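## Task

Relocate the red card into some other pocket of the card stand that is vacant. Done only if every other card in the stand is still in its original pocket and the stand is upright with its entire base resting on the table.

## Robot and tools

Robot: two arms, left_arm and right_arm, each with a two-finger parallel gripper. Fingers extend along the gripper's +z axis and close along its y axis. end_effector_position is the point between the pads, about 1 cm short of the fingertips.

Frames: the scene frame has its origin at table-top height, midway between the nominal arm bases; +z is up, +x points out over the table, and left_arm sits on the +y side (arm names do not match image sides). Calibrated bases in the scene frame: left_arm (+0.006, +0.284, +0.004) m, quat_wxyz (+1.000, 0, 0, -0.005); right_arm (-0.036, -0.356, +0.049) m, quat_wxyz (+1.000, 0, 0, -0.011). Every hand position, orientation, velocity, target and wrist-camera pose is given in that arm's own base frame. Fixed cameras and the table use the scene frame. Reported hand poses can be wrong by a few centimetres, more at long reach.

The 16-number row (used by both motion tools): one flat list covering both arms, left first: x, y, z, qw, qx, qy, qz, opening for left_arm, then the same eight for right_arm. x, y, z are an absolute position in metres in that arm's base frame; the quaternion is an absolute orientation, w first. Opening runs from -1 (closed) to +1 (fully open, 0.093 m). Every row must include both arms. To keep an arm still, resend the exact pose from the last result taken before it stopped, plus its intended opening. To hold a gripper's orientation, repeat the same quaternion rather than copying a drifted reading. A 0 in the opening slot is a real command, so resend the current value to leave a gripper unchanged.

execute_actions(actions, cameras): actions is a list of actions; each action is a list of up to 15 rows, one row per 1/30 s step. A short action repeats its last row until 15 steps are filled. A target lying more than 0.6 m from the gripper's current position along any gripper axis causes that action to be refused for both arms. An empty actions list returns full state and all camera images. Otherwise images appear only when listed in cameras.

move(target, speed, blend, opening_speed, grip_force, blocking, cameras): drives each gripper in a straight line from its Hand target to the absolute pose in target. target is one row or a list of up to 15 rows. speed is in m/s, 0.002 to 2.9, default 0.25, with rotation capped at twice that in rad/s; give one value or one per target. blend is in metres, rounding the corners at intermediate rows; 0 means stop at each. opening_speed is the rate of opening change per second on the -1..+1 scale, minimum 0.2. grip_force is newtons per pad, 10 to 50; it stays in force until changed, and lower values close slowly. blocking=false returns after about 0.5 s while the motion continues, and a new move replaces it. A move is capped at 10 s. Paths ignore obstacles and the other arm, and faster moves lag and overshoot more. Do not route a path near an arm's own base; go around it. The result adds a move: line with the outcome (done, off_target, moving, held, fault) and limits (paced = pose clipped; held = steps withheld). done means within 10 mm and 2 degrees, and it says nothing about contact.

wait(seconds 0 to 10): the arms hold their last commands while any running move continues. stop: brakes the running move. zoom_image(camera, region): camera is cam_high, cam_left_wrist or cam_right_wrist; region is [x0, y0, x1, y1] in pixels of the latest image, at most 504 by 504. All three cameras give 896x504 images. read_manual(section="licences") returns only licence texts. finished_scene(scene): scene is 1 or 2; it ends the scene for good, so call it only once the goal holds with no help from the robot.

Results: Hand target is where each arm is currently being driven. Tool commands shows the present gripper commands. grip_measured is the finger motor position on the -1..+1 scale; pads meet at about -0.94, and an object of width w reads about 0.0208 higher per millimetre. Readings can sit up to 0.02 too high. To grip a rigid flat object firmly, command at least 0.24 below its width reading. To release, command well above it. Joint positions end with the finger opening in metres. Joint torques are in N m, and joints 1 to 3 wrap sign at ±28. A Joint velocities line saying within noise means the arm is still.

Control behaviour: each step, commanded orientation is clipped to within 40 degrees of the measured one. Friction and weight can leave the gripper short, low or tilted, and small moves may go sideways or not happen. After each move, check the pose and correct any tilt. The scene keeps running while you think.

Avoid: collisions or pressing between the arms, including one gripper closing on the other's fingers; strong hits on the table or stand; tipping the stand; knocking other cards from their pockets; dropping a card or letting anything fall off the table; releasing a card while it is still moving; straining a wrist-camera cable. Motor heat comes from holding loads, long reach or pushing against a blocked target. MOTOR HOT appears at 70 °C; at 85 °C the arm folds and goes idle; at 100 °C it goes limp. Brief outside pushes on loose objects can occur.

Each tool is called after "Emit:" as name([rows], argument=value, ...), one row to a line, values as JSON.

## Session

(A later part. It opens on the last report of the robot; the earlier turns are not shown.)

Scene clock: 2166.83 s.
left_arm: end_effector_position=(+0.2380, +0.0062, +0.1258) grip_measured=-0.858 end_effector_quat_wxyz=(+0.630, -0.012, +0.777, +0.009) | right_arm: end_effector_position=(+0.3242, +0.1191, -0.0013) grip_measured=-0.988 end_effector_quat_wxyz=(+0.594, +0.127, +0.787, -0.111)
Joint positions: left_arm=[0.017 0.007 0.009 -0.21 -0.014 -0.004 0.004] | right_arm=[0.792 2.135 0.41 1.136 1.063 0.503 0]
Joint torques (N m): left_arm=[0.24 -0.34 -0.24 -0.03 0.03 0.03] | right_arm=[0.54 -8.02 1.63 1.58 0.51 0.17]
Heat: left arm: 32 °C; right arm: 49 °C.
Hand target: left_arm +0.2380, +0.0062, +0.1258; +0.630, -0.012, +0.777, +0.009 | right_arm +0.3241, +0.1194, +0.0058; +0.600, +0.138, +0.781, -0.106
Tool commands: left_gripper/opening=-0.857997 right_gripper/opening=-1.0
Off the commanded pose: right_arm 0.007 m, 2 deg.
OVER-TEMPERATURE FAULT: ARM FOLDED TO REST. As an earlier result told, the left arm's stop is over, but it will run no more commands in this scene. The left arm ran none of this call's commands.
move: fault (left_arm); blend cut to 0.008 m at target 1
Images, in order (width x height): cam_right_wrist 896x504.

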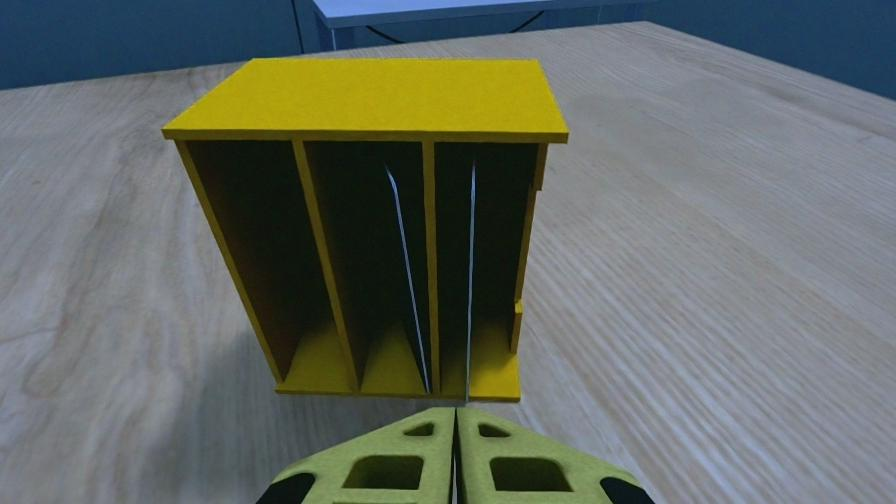

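Emit:
move([
  [0.2380,0.0064,0.1258,0.630,-0.013,0.777,0.010,-0.860,0.3319,0.1163,0.0060,0.5995,0.1378,0.7813,-0.1057,-1.0],
  [0.2380,0.0064,0.1258,0.630,-0.013,0.777,0.010,-0.860,0.3530,0.1086,0.0050,0.5995,0.1378,0.7813,-0.1057,-1.0],
], speed=0.06, blend=[0.003,0], cameras=["cam_right_wrist"])

Emit:
zoom_image(camera="cam_right_wrist", region=[260, 160, 600, 500])

Scene clock: 2183.57 s.
left_arm: end_effector_position=(+0.2380, +0.0062, +0.1258) grip_measured=-0.858 end_effector_quat_wxyz=(+0.630, -0.012, +0.777, +0.009) | right_arm: end_effector_position=(+0.3485, +0.1049, +0.0054) grip_measured=-0.988 end_effector_quat_wxyz=(+0.597, +0.138, +0.782, -0.116)
Joint positions: left_arm=[0.017 0.007 0.009 -0.21 -0.014 -0.004 0.004] | right_arm=[0.693 2.141 0.443 1.193 1.001 0.419 0]
Joint torques (N m): left_arm=[0.23 -0.38 -0.12 -0.04 0.05 0.01] | right_arm=[-0.25 -5.18 3.06 1.97 0.1 -0.06]
Heat: left arm: 32 °C; right arm: 47 °C.
Hand target: left_arm +0.2380, +0.0062, +0.1258; +0.630, -0.012, +0.777, +0.009 | right_arm +0.3529, +0.1086, +0.0052; +0.599, +0.138, +0.781, -0.106
Tool commands: left_gripper/opening=-0.857997 right_gripper/opening=-1.0
Off the commanded pose: right_arm 0.006 m, 1 deg.
OVER-TEMPERATURE FAULT: ARM FOLDED TO REST. As an earlier result told, the left arm's stop is over, but it will run no more commands in this scene. The left arm ran none of this call's commands.
move: fault (left_arm)
Images, in order (width x height): cam_right_wrist 896x504.

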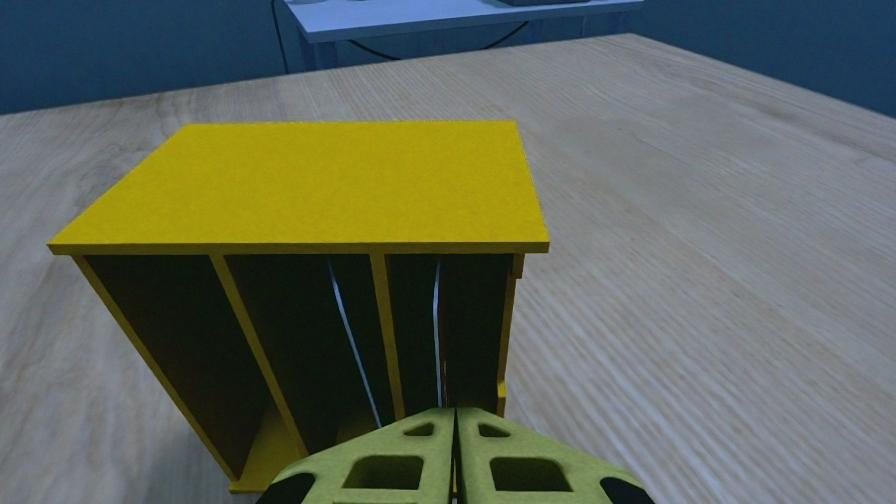

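Scaled by 1.482 from the camera's 896x504 image, which has a finer 1280x720 frame.

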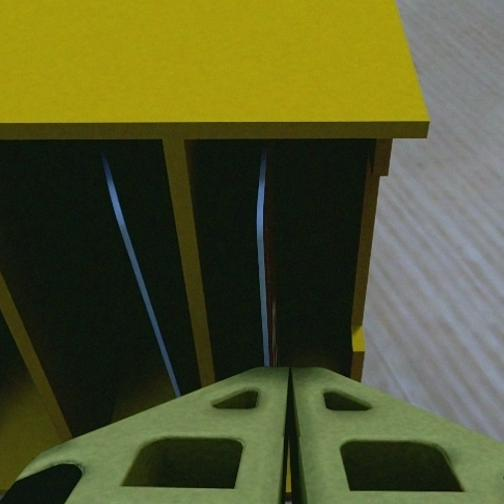

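Emit:
move([
  [0.2380,0.0064,0.1258,0.630,-0.013,0.777,0.010,-0.860,0.3640,0.1066,0.0030,0.5995,0.1378,0.7813,-0.1057,-1.0],
], speed=0.04, cameras=["cam_right_wrist"])

Emit:
zoom_image(camera="cam_right_wrist", region=[260, 160, 600, 500])

Scene clock: 2190.37 s.
left_arm: end_effector_position=(+0.2380, +0.0062, +0.1258) grip_measured=-0.858 end_effector_quat_wxyz=(+0.630, -0.012, +0.777, +0.009) | right_arm: end_effector_position=(+0.3588, +0.1038, +0.0032) grip_measured=-0.988 end_effector_quat_wxyz=(+0.596, +0.137, +0.782, -0.115)
Joint positions: left_arm=[0.017 0.007 0.009 -0.21 -0.014 -0.004 0.004] | right_arm=[0.663 2.165 0.471 1.21 0.973 0.393 0]
Joint torques (N m): left_arm=[0.2 -0.29 -0.18 -0.02 0.01 0.03] | right_arm=[-0.55 -5.41 3.17 1.99 0.02 -0.08]
Heat: left arm: 32 °C; right arm: 48 °C.
Hand target: left_arm +0.2380, +0.0062, +0.1258; +0.630, -0.012, +0.777, +0.009 | right_arm +0.3638, +0.1066, +0.0031; +0.599, +0.138, +0.781, -0.106
Tool commands: left_gripper/opening=-0.857997 right_gripper/opening=-1.0
Off the commanded pose: right_arm 0.006 m, 1 deg.
OVER-TEMPERATURE FAULT: ARM FOLDED TO REST. As an earlier result told, the left arm's stop is over, but it will run no more commands in this scene. The left arm ran none of this call's commands.
move: fault (left_arm)
Images, in order (width x height): cam_right_wrist 896x504.

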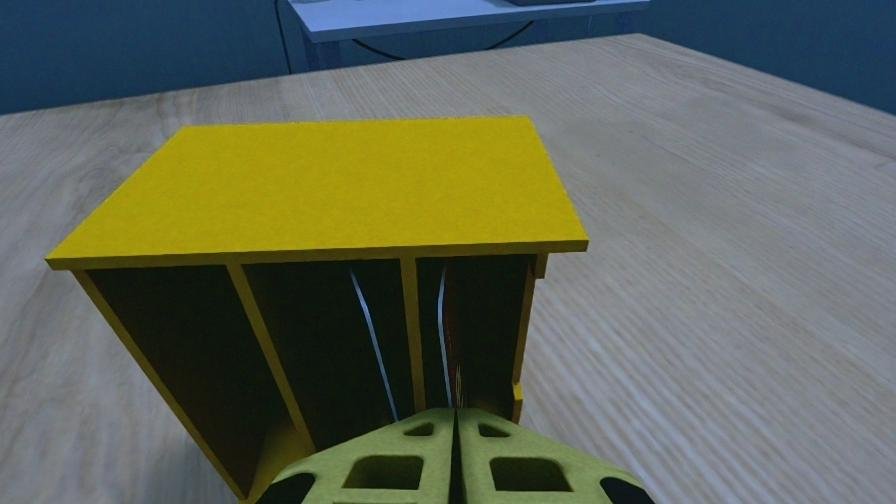

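Scaled by 1.482 from the camera's 896x504 image, which has a finer 1280x720 frame.

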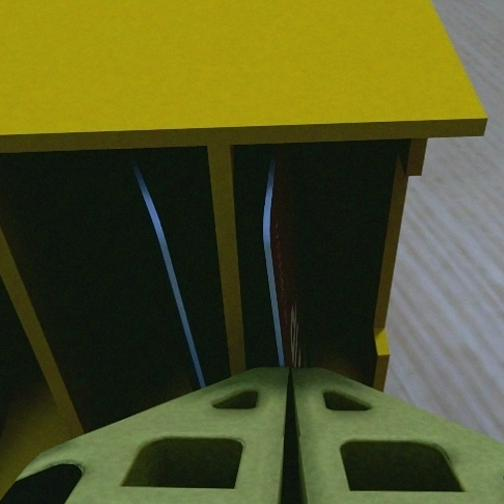

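Emit:
move([
  [0.2380,0.0064,0.1258,0.630,-0.013,0.777,0.010,-0.860,0.3240,0.1195,0.0060,0.5995,0.1378,0.7813,-0.1057,-1.0],
], speed=0.08, cameras=["cam_right_wrist"])

Emit:
zoom_image(camera="cam_right_wrist", region=[240, 80, 600, 440])

Scene clock: 2199.07 s.
left_arm: end_effector_position=(+0.2380, +0.0062, +0.1258) grip_measured=-0.858 end_effector_quat_wxyz=(+0.630, -0.012, +0.777, +0.009) | right_arm: end_effector_position=(+0.3243, +0.1193, -0.0011) grip_measured=-0.988 end_effector_quat_wxyz=(+0.594, +0.127, +0.787, -0.111)
Joint positions: left_arm=[0.017 0.007 0.009 -0.21 -0.014 -0.004 0.004] | right_arm=[0.792 2.135 0.41 1.137 1.063 0.502 0]
Joint torques (N m): left_arm=[0.25 -0.34 -0.18 -0.02 0.03 0.01] | right_arm=[0.61 -7.99 1.63 1.57 0.52 0.17]
Heat: left arm: 32 °C; right arm: 49 °C.
Hand target: left_arm +0.2380, +0.0062, +0.1258; +0.630, -0.012, +0.777, +0.009 | right_arm +0.3240, +0.1195, +0.0058; +0.600, +0.137, +0.781, -0.106
Tool commands: left_gripper/opening=-0.857997 right_gripper/opening=-1.0
Off the commanded pose: right_arm 0.007 m, 2 deg.
OVER-TEMPERATURE FAULT: ARM FOLDED TO REST. As an earlier result told, the left arm's stop is over, but it will run no more commands in this scene. The left arm ran none of this call's commands.
move: fault (left_arm)
Images, in order (width x height): cam_right_wrist 896x504.

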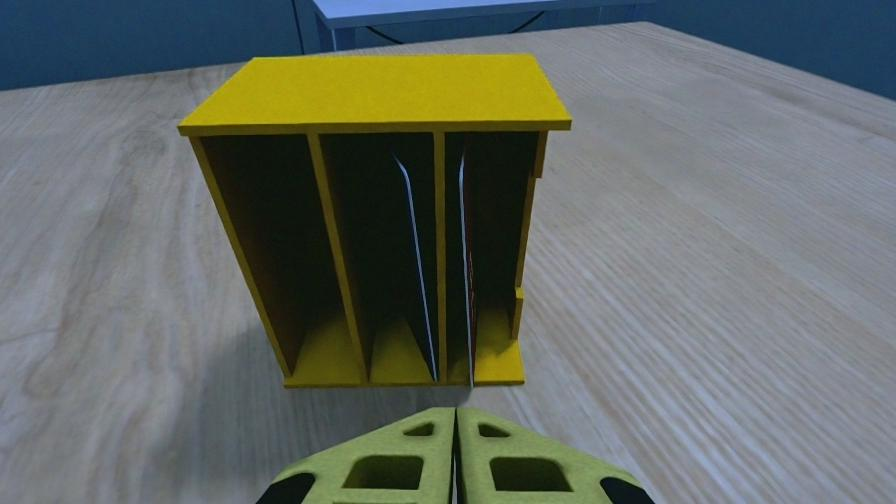

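Scaled by 1.400 from the camera's 896x504 image, which has a finer 1280x720 frame.

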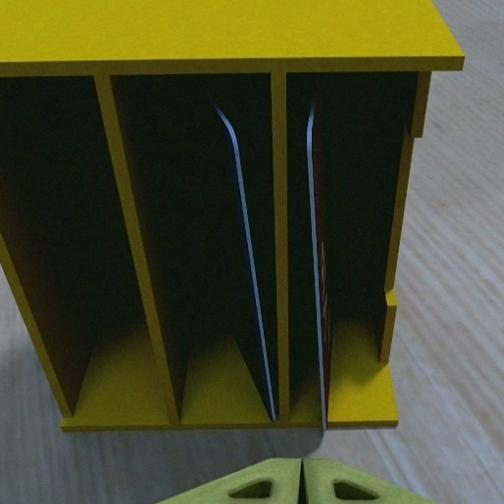

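Emit:
move([
  [0.2380,0.0064,0.1258,0.630,-0.013,0.777,0.010,-0.860,0.3405,0.1518,0.0050,0.5995,0.1378,0.7813,-0.1057,-0.69],
  [0.2380,0.0064,0.1258,0.630,-0.013,0.777,0.010,-0.860,0.3620,0.1435,0.0050,0.5995,0.1378,0.7813,-0.1057,-0.69],
], speed=0.08, blend=[0.005,0], cameras=["cam_right_wrist"])

Scene clock: 2243.00 s.
left_arm: end_effector_position=(+0.2380, +0.0062, +0.1258) grip_measured=-0.858 end_effector_quat_wxyz=(+0.630, -0.012, +0.777, +0.009) | right_arm: end_effector_position=(+0.3574, +0.1382, +0.0060) grip_measured=-0.692 end_effector_quat_wxyz=(+0.598, +0.139, +0.781, -0.116)
Joint positions: left_arm=[0.017 0.007 0.009 -0.21 -0.014 -0.004 0.004] | right_arm=[0.764 2.15 0.569 1.019 1.065 0.487 0.012]
Joint torques (N m): left_arm=[0.24 -0.39 -0.23 -0.03 0.02 0.03] | right_arm=[-0.06 -5.67 3.86 1.88 0.13 -0.07]
Heat: left arm: 32 °C; right arm: 46 °C.
Hand target: left_arm +0.2380, +0.0062, +0.1258; +0.630, -0.012, +0.777, +0.009 | right_arm +0.3618, +0.1434, +0.0052; +0.599, +0.138, +0.781, -0.106
Tool commands: left_gripper/opening=-0.857997 right_gripper/opening=-0.69
Off the commanded pose: right_arm 0.007 m, 1 deg.
OVER-TEMPERATURE FAULT: ARM FOLDED TO REST. As an earlier result told, the left arm's stop is over, but it will run no more commands in this scene. The left arm ran none of this call's commands.
move: fault (left_arm)
Images, in order (width x height): cam_right_wrist 896x504.

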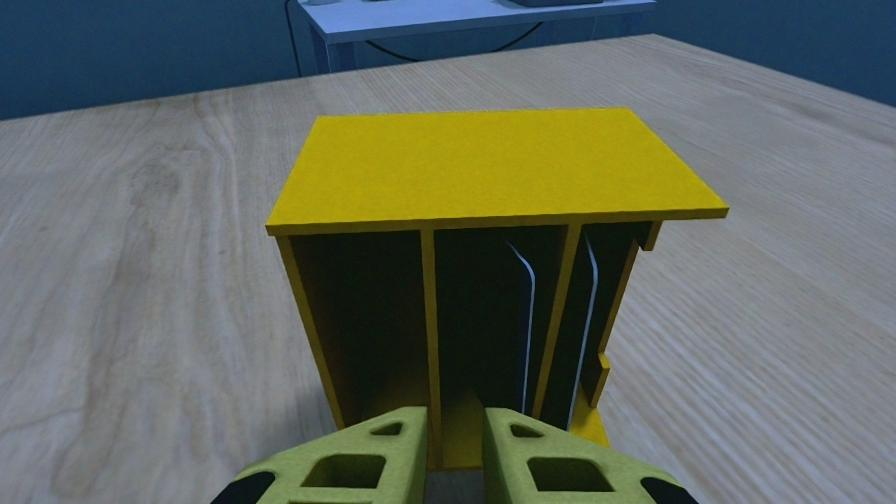

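Emit:
move([
  [0.2380,0.0064,0.1258,0.630,-0.013,0.777,0.010,-0.860,0.3660,0.1495,0.0040,0.5995,0.1378,0.7813,-0.1057,-0.69],
  [0.2380,0.0064,0.1258,0.630,-0.013,0.777,0.010,-0.860,0.3790,0.1440,0.0030,0.5995,0.1378,0.7813,-0.1057,-0.69],
], speed=0.05, cameras=["cam_right_wrist"])

Emit:
zoom_image(camera="cam_right_wrist", region=[260, 160, 600, 500])

Scene clock: 2264.33 s.
left_arm: end_effector_position=(+0.2380, +0.0062, +0.1258) grip_measured=-0.858 end_effector_quat_wxyz=(+0.630, -0.012, +0.777, +0.009) | right_arm: end_effector_position=(+0.3740, +0.1394, +0.0040) grip_measured=-0.692 end_effector_quat_wxyz=(+0.597, +0.139, +0.781, -0.116)
Joint positions: left_arm=[0.017 0.007 0.009 -0.21 -0.014 -0.004 0.004] | right_arm=[0.727 2.183 0.62 1.033 1.032 0.45 0.012]
Joint torques (N m): left_arm=[0.21 -0.31 -0.17 -0.03 0.03 0.04] | right_arm=[-0.24 -6.04 3.95 1.86 0.11 -0.05]
Heat: left arm: 32 °C; right arm: 47 °C.
Hand target: left_arm +0.2380, +0.0062, +0.1258; +0.630, -0.012, +0.777, +0.009 | right_arm +0.3788, +0.1439, +0.0032; +0.599, +0.138, +0.781, -0.106
Tool commands: left_gripper/opening=-0.857997 right_gripper/opening=-0.69
Off the commanded pose: right_arm 0.007 m, 1 deg.
OVER-TEMPERATURE FAULT: ARM FOLDED TO REST. As an earlier result told, the left arm's stop is over, but it will run no more commands in this scene. The left arm ran none of this call's commands.
move: fault (left_arm)
Images, in order (width x height): cam_right_wrist 896x504.

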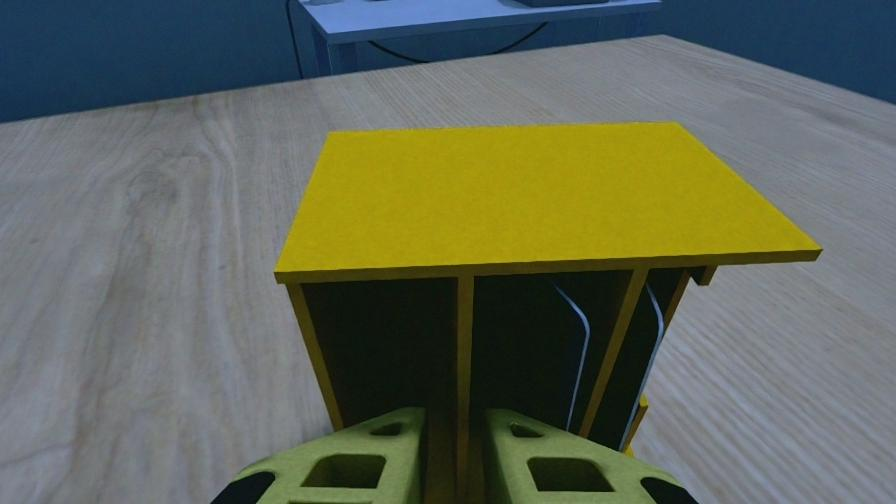

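Scaled by 1.482 from the camera's 896x504 image, which has a finer 1280x720 frame.

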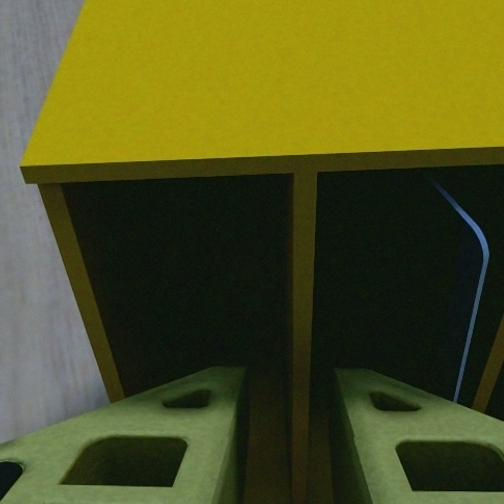

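Emit:
move([
  [0.2380,0.0064,0.1258,0.630,-0.013,0.777,0.010,-0.860,0.3910,0.1398,0.0020,0.5995,0.1378,0.7813,-0.1057,-0.69],
], speed=0.05, cameras=["cam_right_wrist"])

Emit:
zoom_image(camera="cam_right_wrist", region=[260, 160, 600, 500])

Scene clock: 2279.00 s.
left_arm: end_effector_position=(+0.2380, +0.0062, +0.1258) grip_measured=-0.858 end_effector_quat_wxyz=(+0.630, -0.012, +0.777, +0.009) | right_arm: end_effector_position=(+0.3857, +0.1360, +0.0029) grip_measured=-0.692 end_effector_quat_wxyz=(+0.597, +0.138, +0.782, -0.115)
Joint positions: left_arm=[0.017 0.007 0.009 -0.21 -0.014 -0.004 0.004] | right_arm=[0.693 2.202 0.645 1.054 1.001 0.418 0.012]
Joint torques (N m): left_arm=[0.32 -0.35 -0.12 -0.04 0.04 0.03] | right_arm=[-0.35 -6.13 4 1.89 0.06 -0.04]
Heat: left arm: 32 °C; right arm: 50 °C.
Hand target: left_arm +0.2380, +0.0062, +0.1258; +0.630, -0.012, +0.777, +0.009 | right_arm +0.3908, +0.1397, +0.0022; +0.599, +0.138, +0.781, -0.106
Tool commands: left_gripper/opening=-0.857997 right_gripper/opening=-0.69
Off the commanded pose: right_arm 0.007 m, 1 deg.
OVER-TEMPERATURE FAULT: ARM FOLDED TO REST. As an earlier result told, the left arm's stop is over, but it will run no more commands in this scene. The left arm ran none of this call's commands.
move: fault (left_arm)
Images, in order (width x height): cam_right_wrist 896x504.

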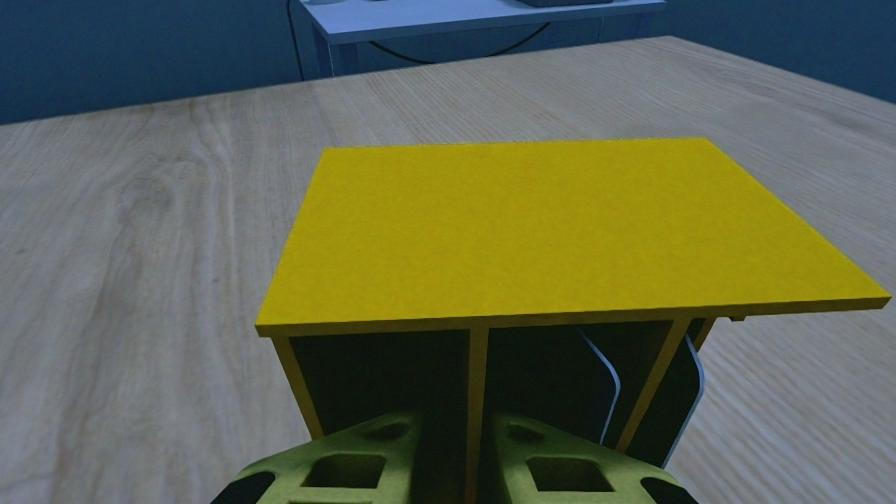

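Scaled by 1.482 from the camera's 896x504 image, which has a finer 1280x720 frame.

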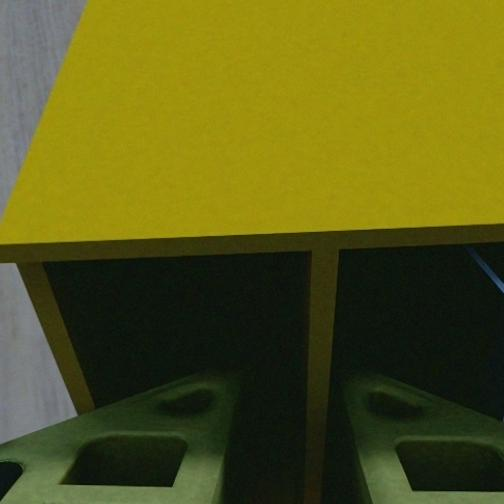

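Emit:
move([
  [0.2380,0.0064,0.1258,0.630,-0.013,0.777,0.010,-0.860,0.3910,0.1398,0.0020,0.5995,0.1378,0.7813,-0.1057,-1.0],
], speed=0.05, opening_speed=0.3, cameras=["cam_right_wrist"])

Emit:
zoom_image(camera="cam_right_wrist", region=[400, 160, 800, 500])

Scene clock: 2293.20 s.
left_arm: end_effector_position=(+0.2380, +0.0062, +0.1258) grip_measured=-0.858 end_effector_quat_wxyz=(+0.630, -0.012, +0.777, +0.009) | right_arm: end_effector_position=(+0.3859, +0.1363, +0.0032) grip_measured=-0.983 end_effector_quat_wxyz=(+0.597, +0.136, +0.782, -0.116)
Joint positions: left_arm=[0.017 0.007 0.009 -0.21 -0.014 -0.004 0.004] | right_arm=[0.693 2.202 0.645 1.057 1 0.412 0]
Joint torques (N m): left_arm=[0.24 -0.32 -0.24 -0.01 0.02 0.01] | right_arm=[-0.36 -6.09 4.05 1.9 0.06 0.01]
Heat: left arm: 32 °C; right arm: 51 °C.
Hand target: left_arm +0.2380, +0.0062, +0.1258; +0.630, -0.012, +0.777, +0.009 | right_arm +0.3908, +0.1397, +0.0021; +0.599, +0.138, +0.781, -0.106
Tool commands: left_gripper/opening=-0.857997 right_gripper/opening=-1.0
Off the commanded pose: right_arm 0.006 m, 1 deg.
OVER-TEMPERATURE FAULT: ARM FOLDED TO REST. As an earlier result told, the left arm's stop is over, but it will run no more commands in this scene. The left arm ran none of this call's commands.
move: fault (left_arm)
Images, in order (width x height): cam_right_wrist 896x504.

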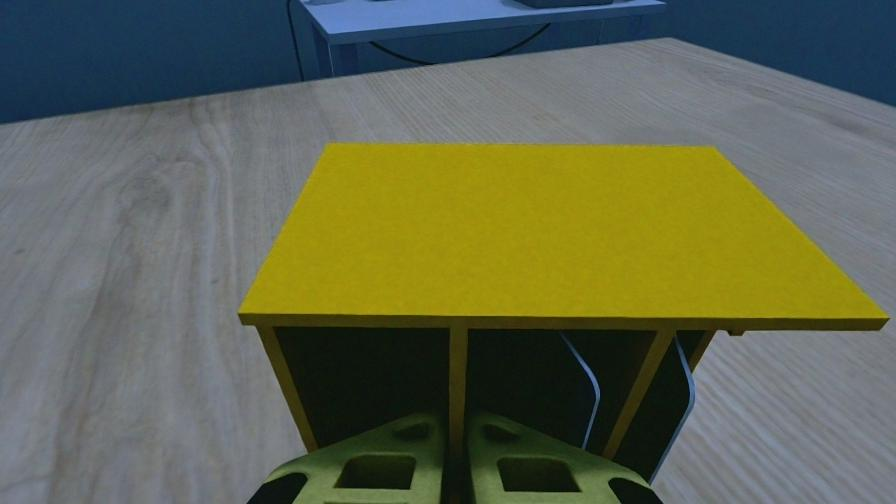

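Scaled by 1.260 from the camera's 896x504 image, which has a finer 1280x720 frame.

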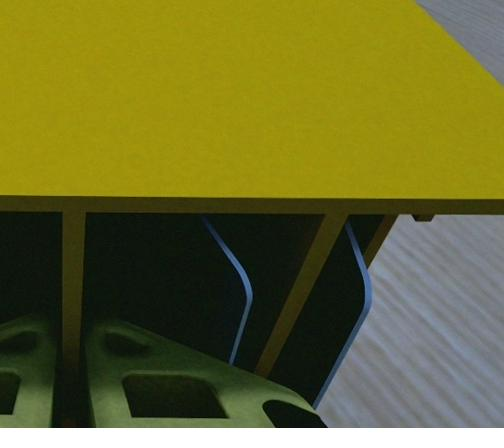

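Emit:
move([
  [0.2380,0.0064,0.1258,0.630,-0.013,0.777,0.010,-0.860,0.3880,0.1385,0.0700,0.5995,0.1378,0.7813,-0.1057,-1.0],
], speed=0.08, cameras=["cam_right_wrist","cam_high"])

Scene clock: 2307.33 s.
left_arm: end_effector_position=(+0.2380, +0.0062, +0.1258) grip_measured=-0.858 end_effector_quat_wxyz=(+0.630, -0.012, +0.777, +0.009) | right_arm: end_effector_position=(+0.3851, +0.1365, +0.0581) grip_measured=-0.983 end_effector_quat_wxyz=(+0.591, +0.129, +0.787, -0.120)
Joint positions: left_arm=[0.017 0.007 0.009 -0.21 -0.014 -0.004 0.004] | right_arm=[0.693 1.937 0.645 0.768 0.992 0.412 0]
Joint torques (N m): left_arm=[0.2 -0.36 -0.2 0 0.04 0.02] | right_arm=[-0.1 -8.94 4.27 1.81 0.19 0.03]
Heat: left arm: 32 °C; right arm: 52 °C.
Hand target: left_arm +0.2380, +0.0062, +0.1258; +0.630, -0.012, +0.777, +0.009 | right_arm +0.3879, +0.1384, +0.0699; +0.600, +0.138, +0.781, -0.106
Tool commands: left_gripper/opening=-0.857997 right_gripper/opening=-1.0
Off the commanded pose: right_arm 0.012 m, 2 deg.
OVER-TEMPERATURE FAULT: ARM FOLDED TO REST. As an earlier result told, the left arm's stop is over, but it will run no more commands in this scene. The left arm ran none of this call's commands.
move: fault (left_arm), off_target (right_arm)
Images, in order (width x height): cam_high 896x504, cam_right_wrist 896x504.

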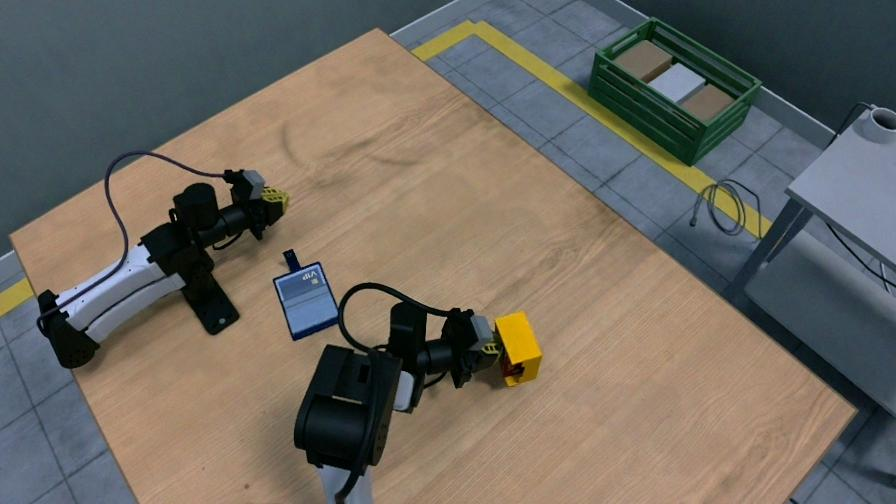

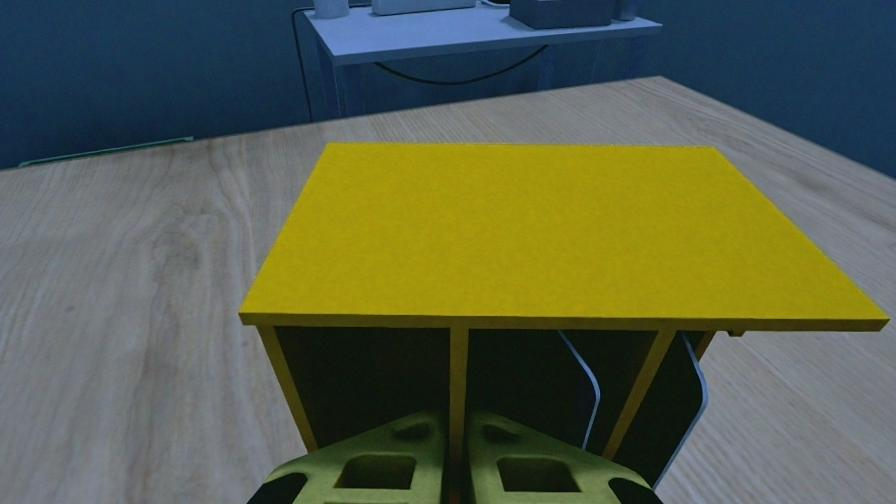

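Emit:
zoom_image(camera="cam_high", region=[440, 280, 600, 420])

Scaled by 3.150 from the camera's 896x504 image, which has a finer 1280x720 frame.

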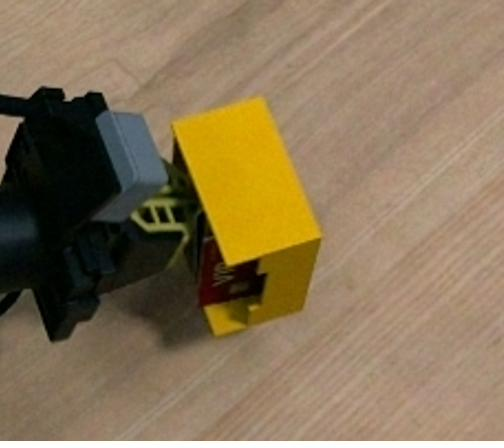

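Emit:
move([
  [0.2380,0.0064,0.1258,0.630,-0.013,0.777,0.010,-0.860,0.3500,0.0850,0.0850,0.2578,0.0842,0.9622,-0.0226,-1.0],
], speed=0.15, cameras=["cam_right_wrist","cam_high"])

Scene clock: 2331.73 s.
left_arm: end_effector_position=(+0.2380, +0.0062, +0.1258) grip_measured=-0.858 end_effector_quat_wxyz=(+0.630, -0.012, +0.777, +0.009) | right_arm: end_effector_position=(+0.3402, +0.0816, +0.0698) grip_measured=-0.983 end_effector_quat_wxyz=(+0.239, +0.084, +0.967, -0.035)
Joint positions: left_arm=[0.017 0.007 0.009 -0.21 -0.014 -0.004 0.004] | right_arm=[0.362 1.558 0.948 -0.546 0.266 0.48 0]
Joint torques (N m): left_arm=[0.14 -0.34 -0.17 -0.01 0.04 0.01] | right_arm=[-0.35 -6.6 8.21 1.3 0.1 -0.09]
Heat: left arm: 32 °C; right arm: 51 °C.
Hand target: left_arm +0.2380, +0.0062, +0.1258; +0.630, -0.012, +0.777, +0.009 | right_arm +0.3497, +0.0848, +0.0851; +0.258, +0.084, +0.962, -0.023
Tool commands: left_gripper/opening=-0.857997 right_gripper/opening=-1.0
Off the commanded pose: right_arm 0.018 m, 3 deg.
OVER-TEMPERATURE FAULT: ARM FOLDED TO REST. As an earlier result told, the left arm's stop is over, but it will run no more commands in this scene. The left arm ran none of this call's commands.
move: fault (left_arm), off_target (right_arm)
Images, in order (width x height): cam_high 896x504, cam_right_wrist 896x504.

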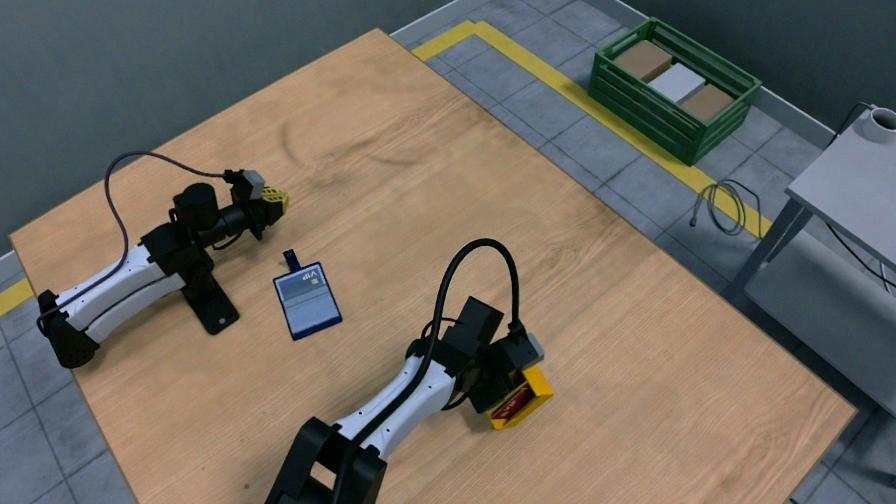

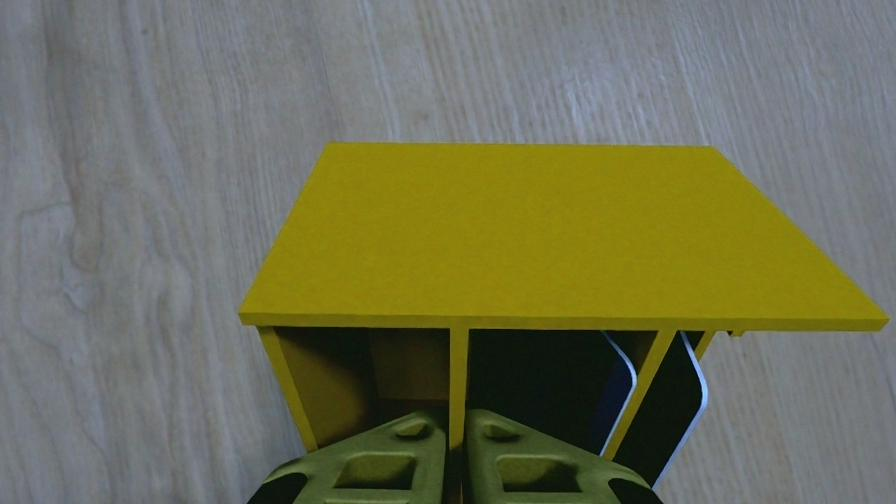

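Emit:
move([
  [0.2380,0.0064,0.1258,0.630,-0.013,0.777,0.010,-0.860,0.3380,0.0500,0.0900,-0.1305,0.0000,0.9914,0.0000,-1.0],
], speed=0.15, cameras=["cam_right_wrist","cam_high"])

Scene clock: 2343.23 s.
left_arm: end_effector_position=(+0.2380, +0.0062, +0.1258) grip_measured=-0.858 end_effector_quat_wxyz=(+0.630, -0.012, +0.777, +0.009) | right_arm: end_effector_position=(+0.3358, +0.0491, +0.0876) grip_measured=-0.983 end_effector_quat_wxyz=(-0.127, +0.001, +0.992, -0.008)
Joint positions: left_arm=[0.017 0.007 0.009 -0.21 -0.014 -0.004 0.004] | right_arm=[0.136 2.083 1.757 -1.501 -0.018 0.136 0]
Joint torques (N m): left_arm=[0.2 -0.36 -0.17 -0.01 0.05 0.01] | right_arm=[-0.38 -7.6 7.15 -0.19 -0.22 -0.08]
Heat: left arm: 32 °C; right arm: 48 °C.
Hand target: left_arm +0.2380, +0.0062, +0.1258; +0.630, -0.012, +0.777, +0.009 | right_arm +0.3380, +0.0500, +0.0900; -0.130, +0.000, +0.992, +0.000
Tool commands: left_gripper/opening=-0.857997 right_gripper/opening=-1.0
Off the commanded pose: right_arm 0.003 m, 1 deg.
OVER-TEMPERATURE FAULT: ARM FOLDED TO REST. As an earlier result told, the left arm's stop is over, but it will run no more commands in this scene. The left arm ran none of this call's commands.
move: fault (left_arm)
Images, in order (width x height): cam_high 896x504, cam_right_wrist 896x504.

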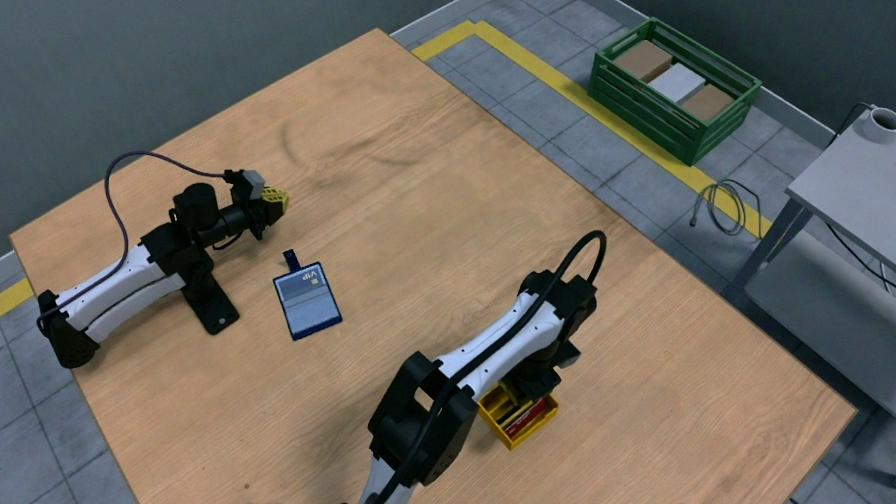

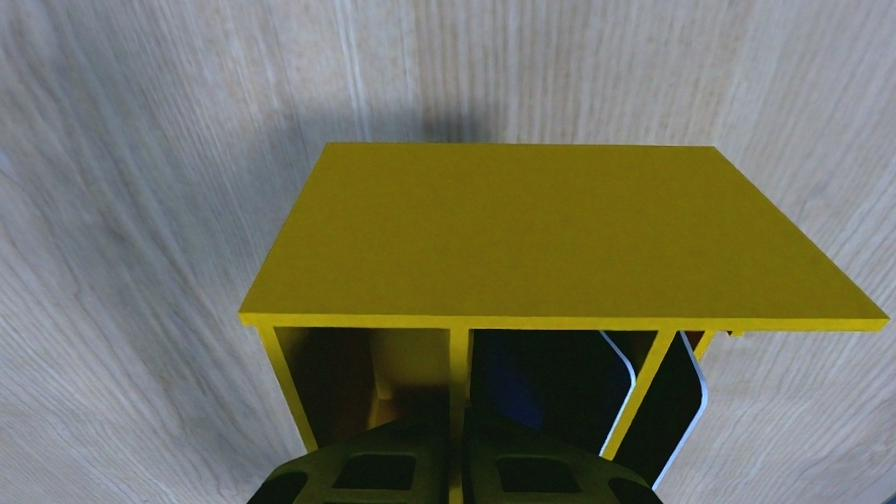

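Emit:
zoom_image(camera="cam_high", region=[450, 350, 590, 470])

Scaled by 3.600 from the camera's 896x504 image, which has a finer 1280x720 frame.

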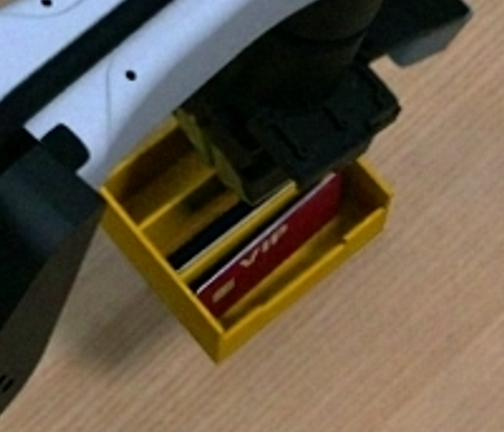

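Emit:
move([
  [0.2380,0.0064,0.1258,0.630,-0.013,0.777,0.010,-0.860,0.3380,0.0500,0.0300,-0.1305,0.0000,0.9914,0.0000,-1.0],
], speed=0.08, cameras=["cam_high"])

Emit:
zoom_image(camera="cam_high", region=[430, 330, 610, 480])

Scene clock: 2357.27 s.
left_arm: end_effector_position=(+0.2380, +0.0062, +0.1258) grip_measured=-0.858 end_effector_quat_wxyz=(+0.630, -0.012, +0.777, +0.009) | right_arm: end_effector_position=(+0.3380, +0.0494, +0.0344) grip_measured=-0.983 end_effector_quat_wxyz=(-0.127, +0.001, +0.992, -0.008)
Joint positions: left_arm=[0.017 0.007 0.009 -0.21 -0.014 -0.004 0.004] | right_arm=[0.136 2.13 1.615 -1.311 -0.018 0.136 0]
Joint torques (N m): left_arm=[0.23 -0.29 -0.18 -0.03 0.06 0.03] | right_arm=[-0.4 -7.99 4.44 0.05 -0.22 -0.09]
Heat: left arm: 32 °C; right arm: 49 °C.
Hand target: left_arm +0.2380, +0.0062, +0.1258; +0.630, -0.012, +0.777, +0.009 | right_arm +0.3380, +0.0500, +0.0301; -0.130, +0.000, +0.991, +0.000
Tool commands: left_gripper/opening=-0.857997 right_gripper/opening=-1.0
Off the commanded pose: right_arm 0.004 m, 1 deg.
OVER-TEMPERATURE FAULT: ARM FOLDED TO REST. As an earlier result told, the left arm's stop is over, but it will run no more commands in this scene. The left arm ran none of this call's commands.
move: fault (left_arm)
Images, in order (width x height): cam_high 896x504.

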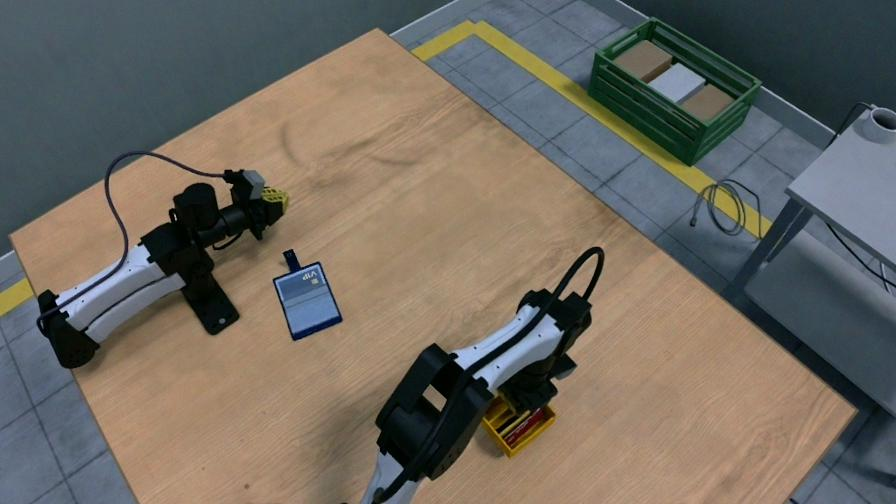

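Scaled by 2.800 from the camera's 896x504 image, which has a finer 1280x720 frame.

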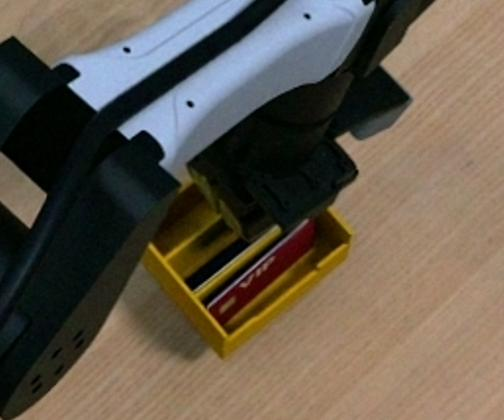

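Emit:
move([
  [0.2380,0.0064,0.1258,0.630,-0.013,0.777,0.010,-0.860,0.3380,0.0500,0.0130,-0.1305,0.0000,0.9914,0.0000,-1.0],
], speed=0.04)

Emit:
move([
  [0.2380,0.0064,0.1258,0.630,-0.013,0.777,0.010,-0.860,0.3380,0.0500,0.0050,-0.1305,0.0000,0.9914,0.0000,-1.0],
], speed=0.03, cameras=["cam_high"])

Emit:
zoom_image(camera="cam_high", region=[430, 330, 610, 480])

Scene clock: 2366.57 s.
left_arm: end_effector_position=(+0.2380, +0.0062, +0.1258) grip_measured=-0.858 end_effector_quat_wxyz=(+0.630, -0.012, +0.777, +0.009) | right_arm: end_effector_position=(+0.3386, +0.0495, +0.0182) grip_measured=-0.983 end_effector_quat_wxyz=(-0.126, +0.001, +0.992, -0.008)
Joint positions: left_arm=[0.017 0.007 0.009 -0.21 -0.014 -0.004 0.004] | right_arm=[0.136 2.149 1.578 -1.253 -0.019 0.136 0]
Joint torques (N m): left_arm=[0.18 -0.27 -0.24 -0.02 0.05 0.02] | right_arm=[-0.32 -7.88 4.36 0.09 -0.21 -0.08]
Heat: left arm: 32 °C; right arm: 48 °C.
Hand target: left_arm +0.2380, +0.0062, +0.1258; +0.630, -0.012, +0.777, +0.009 | right_arm +0.3380, +0.0501, +0.0132; -0.130, +0.000, +0.991, +0.000
Tool commands: left_gripper/opening=-0.857997 right_gripper/opening=-1.0
Off the commanded pose: right_arm 0.005 m, 1 deg.
OVER-TEMPERATURE FAULT: ARM FOLDED TO REST. As an earlier result told, the left arm's stop is over, but it will run no more commands in this scene. The left arm ran none of this call's commands.
move: fault (left_arm)

Scene clock: 2367.47 s.
left_arm: end_effector_position=(+0.2380, +0.0062, +0.1258) grip_measured=-0.858 end_effector_quat_wxyz=(+0.630, -0.012, +0.777, +0.009) | right_arm: end_effector_position=(+0.3390, +0.0496, +0.0106) grip_measured=-0.983 end_effector_quat_wxyz=(-0.125, +0.001, +0.992, -0.008)
Joint positions: left_arm=[0.017 0.007 0.009 -0.21 -0.014 -0.004 0.004] | right_arm=[0.136 2.159 1.563 -1.226 -0.019 0.136 0]
Joint torques (N m): left_arm=[0.23 -0.35 -0.14 -0.01 0.05 0.04] | right_arm=[-0.32 -7.87 4.23 0.04 -0.21 -0.09]
Heat: left arm: 32 °C; right arm: 48 °C.
Hand target: left_arm +0.2380, +0.0062, +0.1258; +0.630, -0.012, +0.777, +0.009 | right_arm +0.3380, +0.0501, +0.0051; -0.130, +0.000, +0.991, +0.000
Tool commands: left_gripper/opening=-0.857997 right_gripper/opening=-1.0
Off the commanded pose: right_arm 0.006 m, 1 deg.
OVER-TEMPERATURE FAULT: ARM FOLDED TO REST. As an earlier result told, the left arm's stop is over, but it will run no more commands in this scene. The left arm ran none of this call's commands.
move: fault (left_arm)
Images, in order (width x height): cam_high 896x504.

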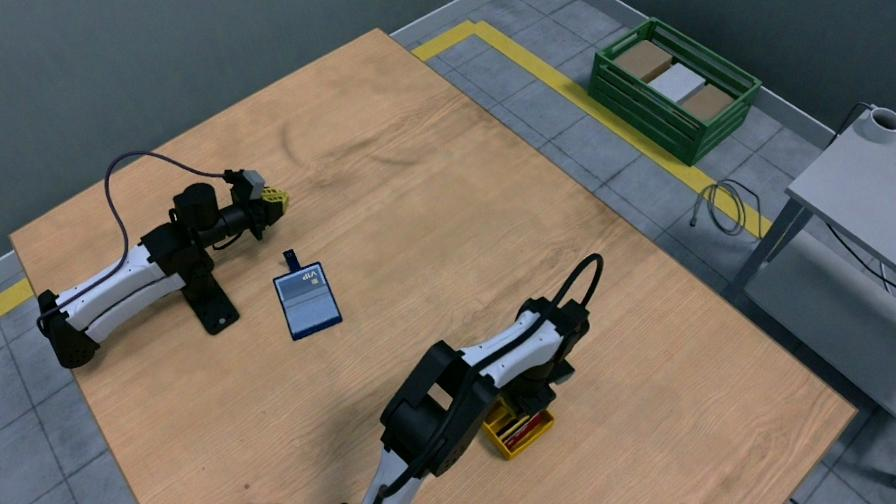

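Scaled by 2.800 from the camera's 896x504 image, which has a finer 1280x720 frame.

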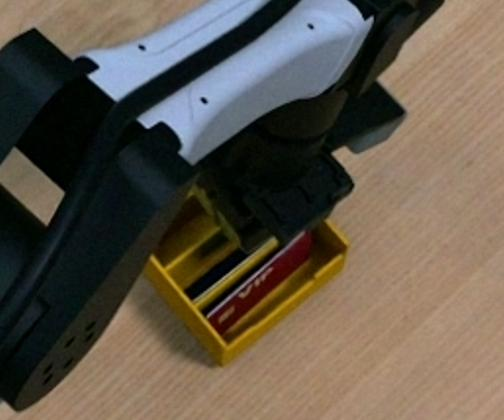

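Emit:
move([
  [0.2380,0.0064,0.1258,0.630,-0.013,0.777,0.010,-0.860,0.3375,0.0500,0.0000,-0.1305,0.0000,0.9914,0.0000,-1.0],
], speed=0.02)

Emit:
move([
  [0.2380,0.0064,0.1258,0.630,-0.013,0.777,0.010,-0.860,0.3375,0.0500,-0.0040,-0.1305,0.0000,0.9914,0.0000,-1.0],
], speed=0.02, cameras=["cam_high"])

Emit:
zoom_image(camera="cam_high", region=[430, 330, 610, 480])

Scene clock: 2377.57 s.
left_arm: end_effector_position=(+0.2380, +0.0062, +0.1258) grip_measured=-0.858 end_effector_quat_wxyz=(+0.630, -0.012, +0.777, +0.009) | right_arm: end_effector_position=(+0.3385, +0.0495, +0.0056) grip_measured=-0.983 end_effector_quat_wxyz=(-0.126, +0.001, +0.992, -0.008)
Joint positions: left_arm=[0.017 0.007 0.009 -0.21 -0.014 -0.004 0.004] | right_arm=[0.136 2.164 1.55 -1.209 -0.019 0.136 0]
Joint torques (N m): left_arm=[0.21 -0.31 -0.21 -0.02 0.05 0.03] | right_arm=[-0.31 -7.86 4.1 0.06 -0.22 -0.11]
Heat: left arm: 32 °C; right arm: 48 °C.
Hand target: left_arm +0.2380, +0.0062, +0.1258; +0.630, -0.012, +0.777, +0.009 | right_arm +0.3374, +0.0500, +0.0001; -0.130, +0.000, +0.991, +0.000
Tool commands: left_gripper/opening=-0.857997 right_gripper/opening=-1.0
Off the commanded pose: right_arm 0.006 m, 1 deg.
OVER-TEMPERATURE FAULT: ARM FOLDED TO REST. As an earlier result told, the left arm's stop is over, but it will run no more commands in this scene. The left arm ran none of this call's commands.
move: fault (left_arm)

Scene clock: 2378.30 s.
left_arm: end_effector_position=(+0.2380, +0.0062, +0.1258) grip_measured=-0.858 end_effector_quat_wxyz=(+0.630, -0.012, +0.777, +0.009) | right_arm: end_effector_position=(+0.3383, +0.0496, +0.0019) grip_measured=-0.983 end_effector_quat_wxyz=(-0.126, +0.001, +0.992, -0.008)
Joint positions: left_arm=[0.017 0.007 0.009 -0.21 -0.014 -0.004 0.004] | right_arm=[0.136 2.17 1.543 -1.197 -0.019 0.135 0]
Joint torques (N m): left_arm=[0.17 -0.35 -0.17 -0.02 0.03 0.01] | right_arm=[-0.36 -7.88 4.15 0.11 -0.19 -0.08]
Heat: left arm: 32 °C; right arm: 48 °C.
Hand target: left_arm +0.2380, +0.0062, +0.1258; +0.630, -0.012, +0.777, +0.009 | right_arm +0.3375, +0.0501, -0.0039; -0.130, +0.000, +0.991, +0.000
Tool commands: left_gripper/opening=-0.857997 right_gripper/opening=-1.0
Off the commanded pose: right_arm 0.006 m, 1 deg.
OVER-TEMPERATURE FAULT: ARM FOLDED TO REST. As an earlier result told, the left arm's stop is over, but it will run no more commands in this scene. The left arm ran none of this call's commands.
move: fault (left_arm)
Images, in order (width x height): cam_high 896x504.

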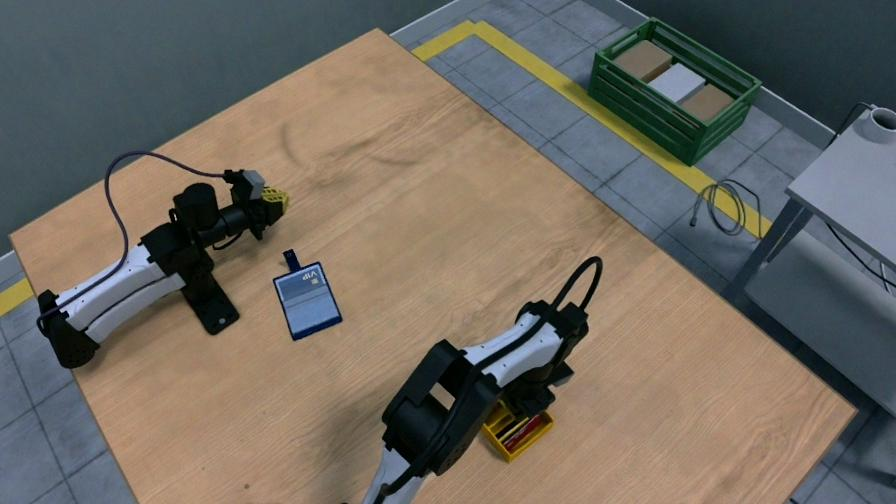

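Scaled by 2.800 from the camera's 896x504 image, which has a finer 1280x720 frame.

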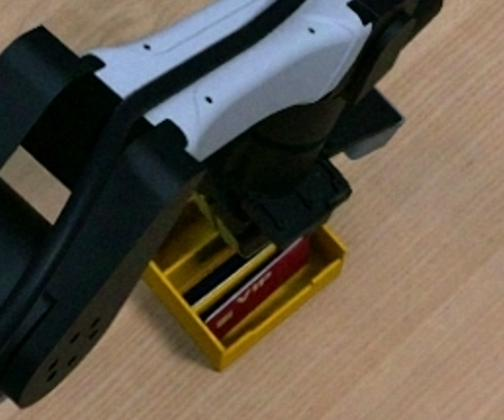

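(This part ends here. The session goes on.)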